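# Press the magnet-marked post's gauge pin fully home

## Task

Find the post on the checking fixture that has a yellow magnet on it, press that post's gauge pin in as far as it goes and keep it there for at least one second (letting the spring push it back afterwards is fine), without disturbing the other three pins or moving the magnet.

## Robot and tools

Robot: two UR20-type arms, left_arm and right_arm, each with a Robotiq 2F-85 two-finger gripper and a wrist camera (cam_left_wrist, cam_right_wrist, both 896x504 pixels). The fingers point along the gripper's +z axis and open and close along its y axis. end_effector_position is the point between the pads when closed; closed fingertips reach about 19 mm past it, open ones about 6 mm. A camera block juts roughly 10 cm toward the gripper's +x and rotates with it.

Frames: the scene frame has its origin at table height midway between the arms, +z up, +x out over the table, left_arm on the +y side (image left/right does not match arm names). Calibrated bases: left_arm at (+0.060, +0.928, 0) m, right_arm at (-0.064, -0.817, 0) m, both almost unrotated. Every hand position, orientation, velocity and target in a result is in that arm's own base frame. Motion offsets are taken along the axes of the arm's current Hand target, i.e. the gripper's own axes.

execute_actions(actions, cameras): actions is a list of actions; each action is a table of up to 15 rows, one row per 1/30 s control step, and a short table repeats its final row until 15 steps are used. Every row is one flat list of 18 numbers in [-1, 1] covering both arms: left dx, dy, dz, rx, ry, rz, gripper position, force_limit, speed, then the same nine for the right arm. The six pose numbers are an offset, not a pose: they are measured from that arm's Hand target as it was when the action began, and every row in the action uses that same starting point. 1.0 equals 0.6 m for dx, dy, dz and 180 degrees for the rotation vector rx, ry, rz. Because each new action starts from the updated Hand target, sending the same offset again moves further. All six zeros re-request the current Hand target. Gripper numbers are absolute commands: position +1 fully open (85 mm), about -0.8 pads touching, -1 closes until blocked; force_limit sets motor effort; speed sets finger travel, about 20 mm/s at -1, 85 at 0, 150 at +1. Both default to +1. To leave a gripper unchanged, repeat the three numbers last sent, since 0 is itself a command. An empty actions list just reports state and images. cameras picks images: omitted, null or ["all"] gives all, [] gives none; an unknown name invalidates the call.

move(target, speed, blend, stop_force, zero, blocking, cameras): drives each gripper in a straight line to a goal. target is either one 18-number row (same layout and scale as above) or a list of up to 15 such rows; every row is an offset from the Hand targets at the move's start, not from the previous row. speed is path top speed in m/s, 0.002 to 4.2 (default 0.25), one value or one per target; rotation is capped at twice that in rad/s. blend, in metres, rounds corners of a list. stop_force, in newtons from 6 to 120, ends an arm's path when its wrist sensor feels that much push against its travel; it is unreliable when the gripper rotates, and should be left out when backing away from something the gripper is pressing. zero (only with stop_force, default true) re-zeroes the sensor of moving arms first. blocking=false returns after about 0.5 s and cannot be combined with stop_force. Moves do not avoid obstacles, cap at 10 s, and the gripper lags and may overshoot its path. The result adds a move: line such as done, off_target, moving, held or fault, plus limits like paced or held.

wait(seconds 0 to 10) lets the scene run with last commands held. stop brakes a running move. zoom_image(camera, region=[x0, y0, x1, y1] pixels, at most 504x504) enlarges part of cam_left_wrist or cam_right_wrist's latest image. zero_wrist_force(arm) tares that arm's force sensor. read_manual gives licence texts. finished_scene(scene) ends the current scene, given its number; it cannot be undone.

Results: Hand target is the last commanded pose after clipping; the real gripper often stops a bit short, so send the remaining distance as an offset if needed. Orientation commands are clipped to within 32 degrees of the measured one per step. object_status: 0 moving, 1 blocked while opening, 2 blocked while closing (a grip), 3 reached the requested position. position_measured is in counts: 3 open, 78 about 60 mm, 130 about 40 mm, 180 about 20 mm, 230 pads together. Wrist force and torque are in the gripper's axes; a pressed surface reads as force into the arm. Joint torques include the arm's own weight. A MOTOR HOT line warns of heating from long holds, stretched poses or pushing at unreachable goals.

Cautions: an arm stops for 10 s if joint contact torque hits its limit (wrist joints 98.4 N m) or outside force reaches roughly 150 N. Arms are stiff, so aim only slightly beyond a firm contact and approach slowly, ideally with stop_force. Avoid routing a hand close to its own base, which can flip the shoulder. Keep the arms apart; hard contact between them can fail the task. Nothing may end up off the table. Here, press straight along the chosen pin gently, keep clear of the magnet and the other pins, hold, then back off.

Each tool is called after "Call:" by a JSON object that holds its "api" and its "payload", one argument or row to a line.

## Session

Call:
{"api": "execute_actions", "payload": {
  "actions": []
}}

Scene clock: 0.00 s.
left_arm: end_effector_position=(+0.3071, -0.4220, +0.1602) position_measured=3 object_status=3 end_effector_quat_wxyz=(+0.066, +0.956, -0.074, +0.275) | right_arm: end_effector_position=(+0.4900, -0.3027, +0.2369) position_measured=3 object_status=3 end_effector_quat_wxyz=(+0.548, -0.467, -0.511, -0.471)
Joint positions: left_arm=[-1.763 -1.739 2.857 -2.766 -1.003 1.555] | right_arm=[2.511 -2.074 -2.06 -2.212 2.389 -0.015]
Joint velocities: within noise
Joint torques (N m): no reading
Motor temperatures (°C): left_arm=[24 35 26 38 34 33] | right_arm=[28 35 35 36 33 38]
Wrist force (N): no reading
Wrist torque (N m): no reading
Wrist force, peak (N): no reading
Hand target: left_arm +0.3071, -0.4220, +0.1602; +0.066, +0.956, -0.074, +0.275 | right_arm +0.4900, -0.3027, +0.2369; +0.548, -0.467, -0.511, -0.471
Tool commands: left_gripper/position=+1.0 left_gripper/force_limit=+1.0 left_gripper/speed=+1.0 right_gripper/position=+1.0 right_gripper/force_limit=+1.0 right_gripper/speed=+1.0
camera_calibration:
cam_left_wrist: T_world_to_cam=[[-0.285835, -0.958093, 0.0188626, -0.30276], [-0.929607, 0.27245, -0.248197, 0.463413], [0.232657, -0.0884782, -0.968526, 0.172428], [0, 0, 0, 1]] pos_world=[0.304136, -0.401073, 0.28773]
cam_right_wrist: T_world_to_cam=[[0.978979, 0.0562001, -0.196068, -0.399553], [-0.174505, -0.266853, -0.947807, 0.238768], [-0.105588, 0.962097, -0.251436, 0.530477], [0, 0, 0, 1]] pos_world=[0.488832, -0.424199, 0.281347]

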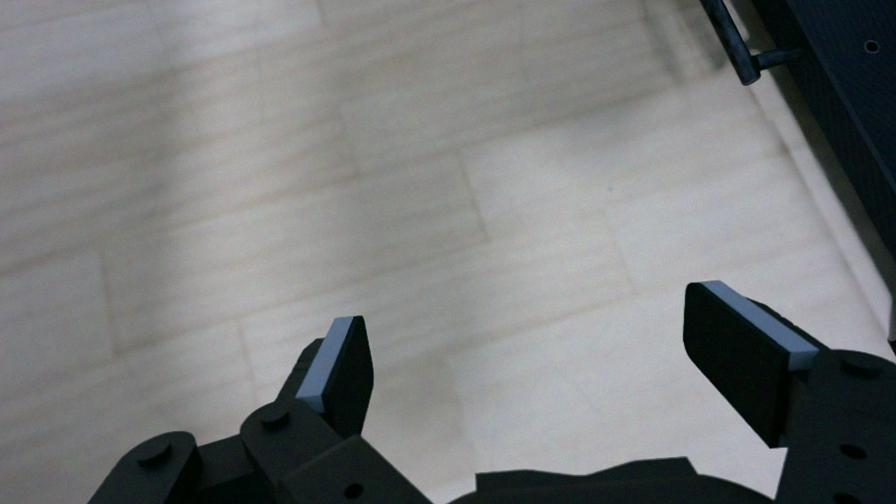

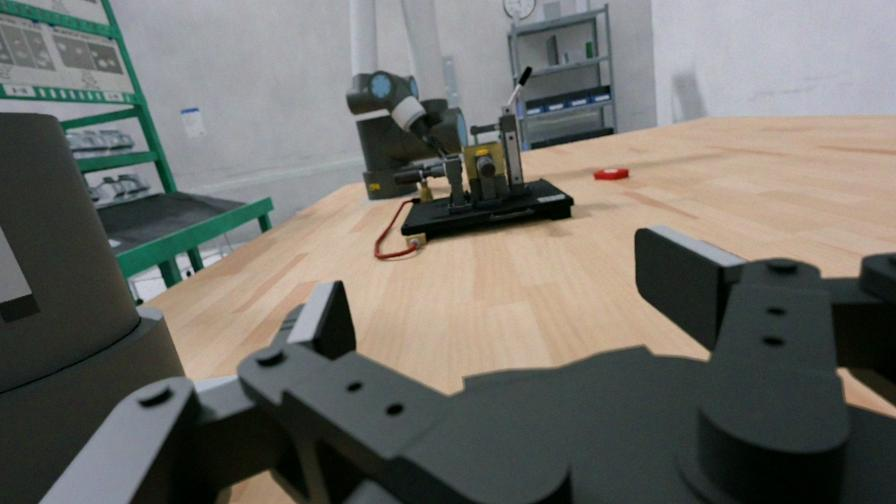

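Call:
{"api": "zoom_image", "payload": {
  "camera": "cam_right_wrist",
  "region": [370, 60, 590, 260]
}}

Scaled by 2.291 from the camera's 896x504 image, which has a finer 1280x720 frame.

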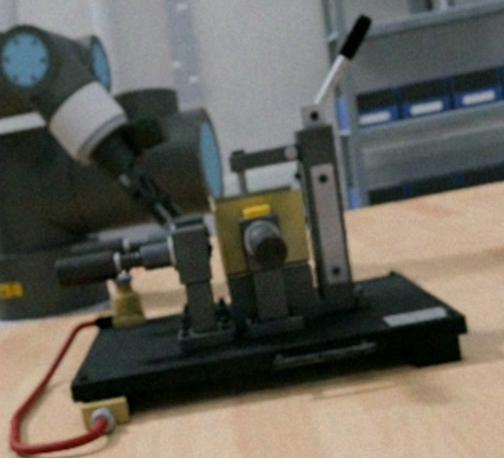

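Call:
{"api": "move", "payload": {
  "target": [0,0,0,0,0,0,1,1,1,0.289,0.462,0.712,-0.0463,-0.5123,0.0296,-1,0,0],
  "speed": 0.7,
  "cameras": []
}}

Call:
{"api": "move", "payload": {
  "target": [0,0,0,0,0,0,1,1,1,0.827,-0.392,0.033,0,0,0,-1,0,0],
  "speed": 0.6,
  "cameras": ["cam_right_wrist"]
}}

Scene clock: 3.57 s.
left_arm: end_effector_position=(+0.3071, -0.4220, +0.1602) position_measured=3 object_status=3 end_effector_quat_wxyz=(+0.066, +0.956, -0.074, +0.275) | right_arm: end_effector_position=(+0.7197, +0.1479, +0.4199) position_measured=232 object_status=3 end_effector_quat_wxyz=(+0.001, +0.717, +0.697, -0.001)
Joint positions: left_arm=[-1.763 -1.739 2.857 -2.766 -1.003 1.555] | right_arm=[3.622 -1.455 -2.165 -1.092 1.57 2.081]
Joint velocities: within noise
Joint torques (N m): left_arm=[4.67 -5.84 -57.84 -9.12 3.49 -0.87] | right_arm=[9.25 34.85 108.6 5.46 -3.66 6.18]
Motor temperatures (°C): left_arm=[24 35 26 38 34 33] | right_arm=[28 35 35 36 33 38]
Wrist force (N): left_arm=[0.1 -0.2 -0.1] | right_arm=[-0.6 3.2 2.2]
Wrist torque (N m): left_arm=[-0.03 -0.01 0.00] | right_arm=[1.53 0.07 -0.43]
Wrist force, peak (N): left_arm=[-0.1 -0.5 -0.3] | right_arm=[5.7 4.8 0.8]
Hand target: left_arm +0.3071, -0.4220, +0.1602; +0.066, +0.956, -0.074, +0.275 | right_arm +0.7197, +0.1480, +0.4199; +0.001, +0.717, +0.697, -0.001
Off the commanded pose: left_arm 0.000 m, 0 deg | right_arm 0.000 m, 0 deg.
move: done
No camera images: "cameras" was empty.

Scene clock: 5.23 s.
left_arm: end_effector_position=(+0.3071, -0.4220, +0.1602) position_measured=3 object_status=3 end_effector_quat_wxyz=(+0.066, +0.956, -0.074, +0.275) | right_arm: end_effector_position=(+0.4993, +0.6507, +0.3993) position_measured=232 object_status=3 end_effector_quat_wxyz=(+0.001, +0.717, +0.697, -0.001)
Joint positions: left_arm=[-1.763 -1.739 2.857 -2.766 -1.003 1.555] | right_arm=[4.306 -1.575 -2.086 -1.052 1.57 2.764]
Joint velocities: within noise
Joint torques (N m): left_arm=[4.33 -11.57 -57.14 -8.36 3.58 -1.02] | right_arm=[18.48 59.8 106.65 15.28 -3.63 4.35]
Motor temperatures (°C): left_arm=[24 35 26 38 34 33] | right_arm=[28 35 35 36 33 38]
Wrist force (N): left_arm=[-0.4 0.1 0.0] | right_arm=[-0.7 1.5 2.4]
Wrist torque (N m): left_arm=[0.02 0.07 0.00] | right_arm=[1.17 0.06 -0.45]
Wrist force, peak (N): left_arm=[0.2 -0.3 -0.4] | right_arm=[-4.8 5.7 1.6]
Hand target: left_arm +0.3071, -0.4220, +0.1602; +0.066, +0.956, -0.074, +0.275 | right_arm +0.4993, +0.6509, +0.3993; +0.001, +0.717, +0.697, -0.001
Off the commanded pose: left_arm 0.000 m, 0 deg | right_arm 0.000 m, 0 deg.
move: done
camera_calibration:
cam_right_wrist: T_world_to_cam=[[0.97875, -0.192474, 0.0707229, -0.375094], [-0.204749, -0.936186, 0.285717, 0.606874], [0.0112167, -0.294126, -0.955701, 0.695438], [0, 0, 0, 1]] pos_world=[0.48358, 0.700497, 0.517765]
Images, in order (width x height): cam_right_wrist 896x504.

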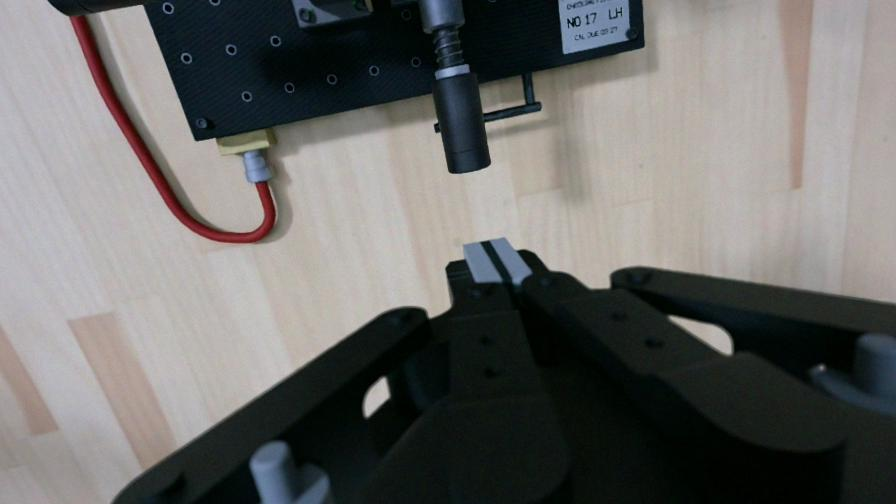

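Call:
{"api": "move", "payload": {
  "target": [0,0,0,0,0,0,1,1,1,-0.047,0.033,0.386,0,0,0,-1,0,0],
  "speed": 0.4,
  "cameras": ["cam_right_wrist"]
}}

Scene clock: 8.60 s.
left_arm: end_effector_position=(+0.3071, -0.4220, +0.1602) position_measured=3 object_status=3 end_effector_quat_wxyz=(+0.066, +0.956, -0.074, +0.275) | right_arm: end_effector_position=(+0.5182, +0.6218, +0.1679) position_measured=232 object_status=3 end_effector_quat_wxyz=(+0.001, +0.717, +0.697, -0.001)
Joint positions: left_arm=[-1.763 -1.739 2.857 -2.766 -1.003 1.555] | right_arm=[4.269 -1.778 -2.273 -0.663 1.57 2.728]
Joint velocities: within noise
Joint torques (N m): left_arm=[8 -10.92 -62.15 -7.44 3.4 -1.49] | right_arm=[-19.38 84.32 56.72 14.51 4.85 -8]
Motor temperatures (°C): left_arm=[24 35 26 38 34 33] | right_arm=[28 35 35 36 33 38]
Wrist force (N): left_arm=[-0.2 -0.1 0.0] | right_arm=[-1.1 1.9 1.9]
Wrist torque (N m): left_arm=[-0.01 0.03 0.00] | right_arm=[1.36 0.14 -0.39]
Wrist force, peak (N): left_arm=[0.4 0.1 -0.4] | right_arm=[-0.9 2.2 5.8]
Hand target: left_arm +0.3071, -0.4220, +0.1602; +0.066, +0.956, -0.074, +0.275 | right_arm +0.5182, +0.6217, +0.1677; +0.001, +0.717, +0.697, -0.001
Off the commanded pose: left_arm 0.000 m, 0 deg | right_arm 0.000 m, 0 deg.
move: done
camera_calibration:
cam_right_wrist: T_world_to_cam=[[0.97875, -0.192474, 0.0707229, -0.382704], [-0.204749, -0.936186, 0.285717, 0.649718], [0.0112167, -0.294126, -0.955701, 0.465453], [0, 0, 0, 1]] pos_world=[0.50238, 0.671497, 0.286265]
Images, in order (width x height): cam_right_wrist 896x504.

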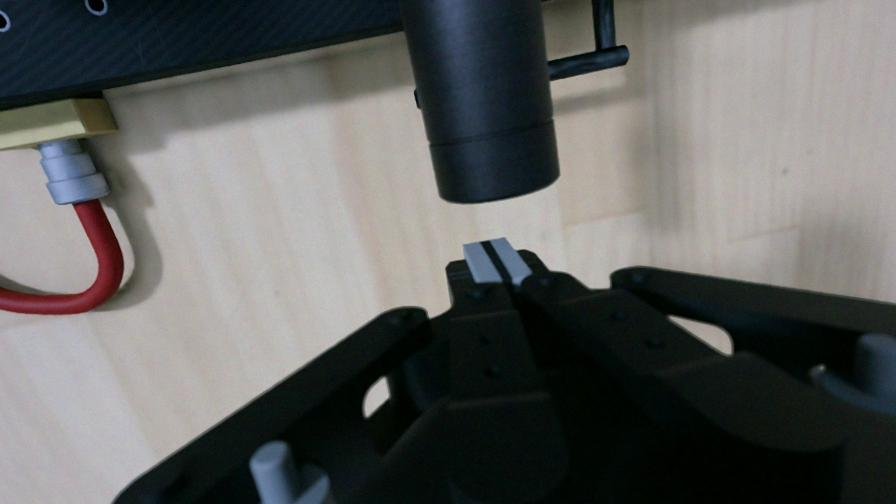

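Nearly identical geometry to scene 2. Push.

Call:
{"api": "move", "payload": {
  "target": [0,0,0,0,0,0,1,1,1,0.09,0,0,0,0,0,-1,0,0],
  "speed": 0.016,
  "stop_force": 45,
  "cameras": ["cam_right_wrist"]
}}

Call:
{"api": "wait", "payload": {
  "seconds": 0.9,
  "cameras": []
}}

Scene clock: 12.37 s.
left_arm: end_effector_position=(+0.3071, -0.4220, +0.1602) position_measured=3 object_status=3 end_effector_quat_wxyz=(+0.066, +0.956, -0.074, +0.275) | right_arm: end_effector_position=(+0.5193, +0.6586, +0.1676) position_measured=232 object_status=3 end_effector_quat_wxyz=(+0.001, +0.717, +0.697, -0.001)
Joint positions: left_arm=[-1.763 -1.739 2.857 -2.766 -1.003 1.555] | right_arm=[4.287 -1.807 -2.233 -0.674 1.57 2.746]
Joint velocities: within noise
Joint torques (N m): left_arm=[12.09 -5.29 -64.35 -7.36 4.24 -1.13] | right_arm=[-2.36 141.44 98.3 25.47 10.34 -7.46]
Motor temperatures (°C): left_arm=[24 35 26 38 34 33] | right_arm=[28 35 35 36 33 38]
Wrist force (N): left_arm=[-0.3 0.0 0.1] | right_arm=[-38.7 5.9 12.4]
Wrist torque (N m): left_arm=[0.01 0.06 0.00] | right_arm=[1.44 0.30 -0.57]
Wrist force, peak (N): left_arm=[0.5 0.1 -0.3] | right_arm=[-81.0 5.2 -16.9]
Hand target: left_arm +0.3071, -0.4220, +0.1602; +0.066, +0.956, -0.074, +0.275 | right_arm +0.5193, +0.6586, +0.1676; +0.001, +0.717, +0.697, -0.001 (not the last commanded pose)
Off the commanded pose: left_arm 0.000 m, 0 deg | right_arm 0.017 m, 0 deg.
move: contact (right_arm)
camera_calibration:
cam_right_wrist: T_world_to_cam=[[0.97875, -0.192474, 0.0707229, -0.376664], [-0.204749, -0.936186, 0.285717, 0.684545], [0.0112167, -0.294126, -0.955701, 0.476102], [0, 0, 0, 1]] pos_world=[0.50348, 0.708397, 0.286065]
Images, in order (width x height): cam_right_wrist 896x504.

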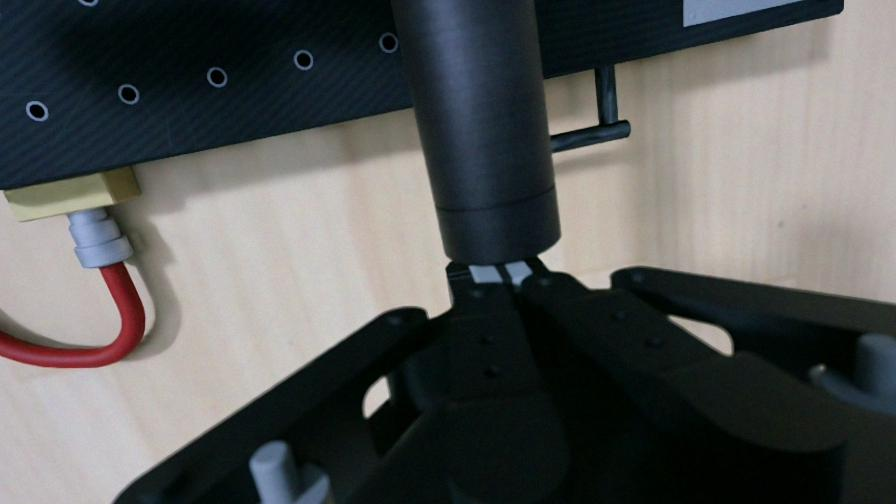

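Scene clock: 13.27 s.
left_arm: end_effector_position=(+0.3071, -0.4220, +0.1602) position_measured=3 object_status=3 end_effector_quat_wxyz=(+0.066, +0.956, -0.074, +0.275) | right_arm: end_effector_position=(+0.5193, +0.6586, +0.1676) position_measured=232 object_status=3 end_effector_quat_wxyz=(+0.001, +0.717, +0.697, -0.001)
Joint positions: left_arm=[-1.763 -1.739 2.857 -2.766 -1.003 1.555] | right_arm=[4.287 -1.807 -2.233 -0.674 1.57 2.746]
Joint velocities: within noise
Joint torques (N m): left_arm=[7.26 -5.09 -62.75 -7.63 3.91 -0.97] | right_arm=[3.4 140.95 98.32 21.88 7.87 -7.36]
Motor temperatures (°C): left_arm=[24 35 26 38 34 33] | right_arm=[28 35 35 36 33 38]
Wrist force (N): left_arm=[0.0 0.0 0.0] | right_arm=[-38.3 5.0 11.6]
Wrist torque (N m): left_arm=[0.00 0.01 0.00] | right_arm=[1.43 0.27 -0.57]
Wrist force, peak (N): left_arm=[0.2 -0.1 -0.5] | right_arm=[-38.4 5.9 12.4]
Hand target: left_arm +0.3071, -0.4220, +0.1602; +0.066, +0.956, -0.074, +0.275 | right_arm +0.5193, +0.6586, +0.1676; +0.001, +0.717, +0.697, -0.001 (not the last commanded pose)
Tool commands: left_gripper/position=+1.0 left_gripper/force_limit=+1.0 left_gripper/speed=+1.0 right_gripper/position=-1.0 right_gripper/force_limit=+0.0 right_gripper/speed=+0.0
Off the commanded pose: left_arm 0.000 m, 0 deg | right_arm 0.017 m, 0 deg.
wait: 0.90 s; at rest by 0.17 s
No camera images: "cameras" was empty.

Call:
{"api": "finished_scene", "payload": {
  "scene": 3
}}

The scene is finished: the task was done.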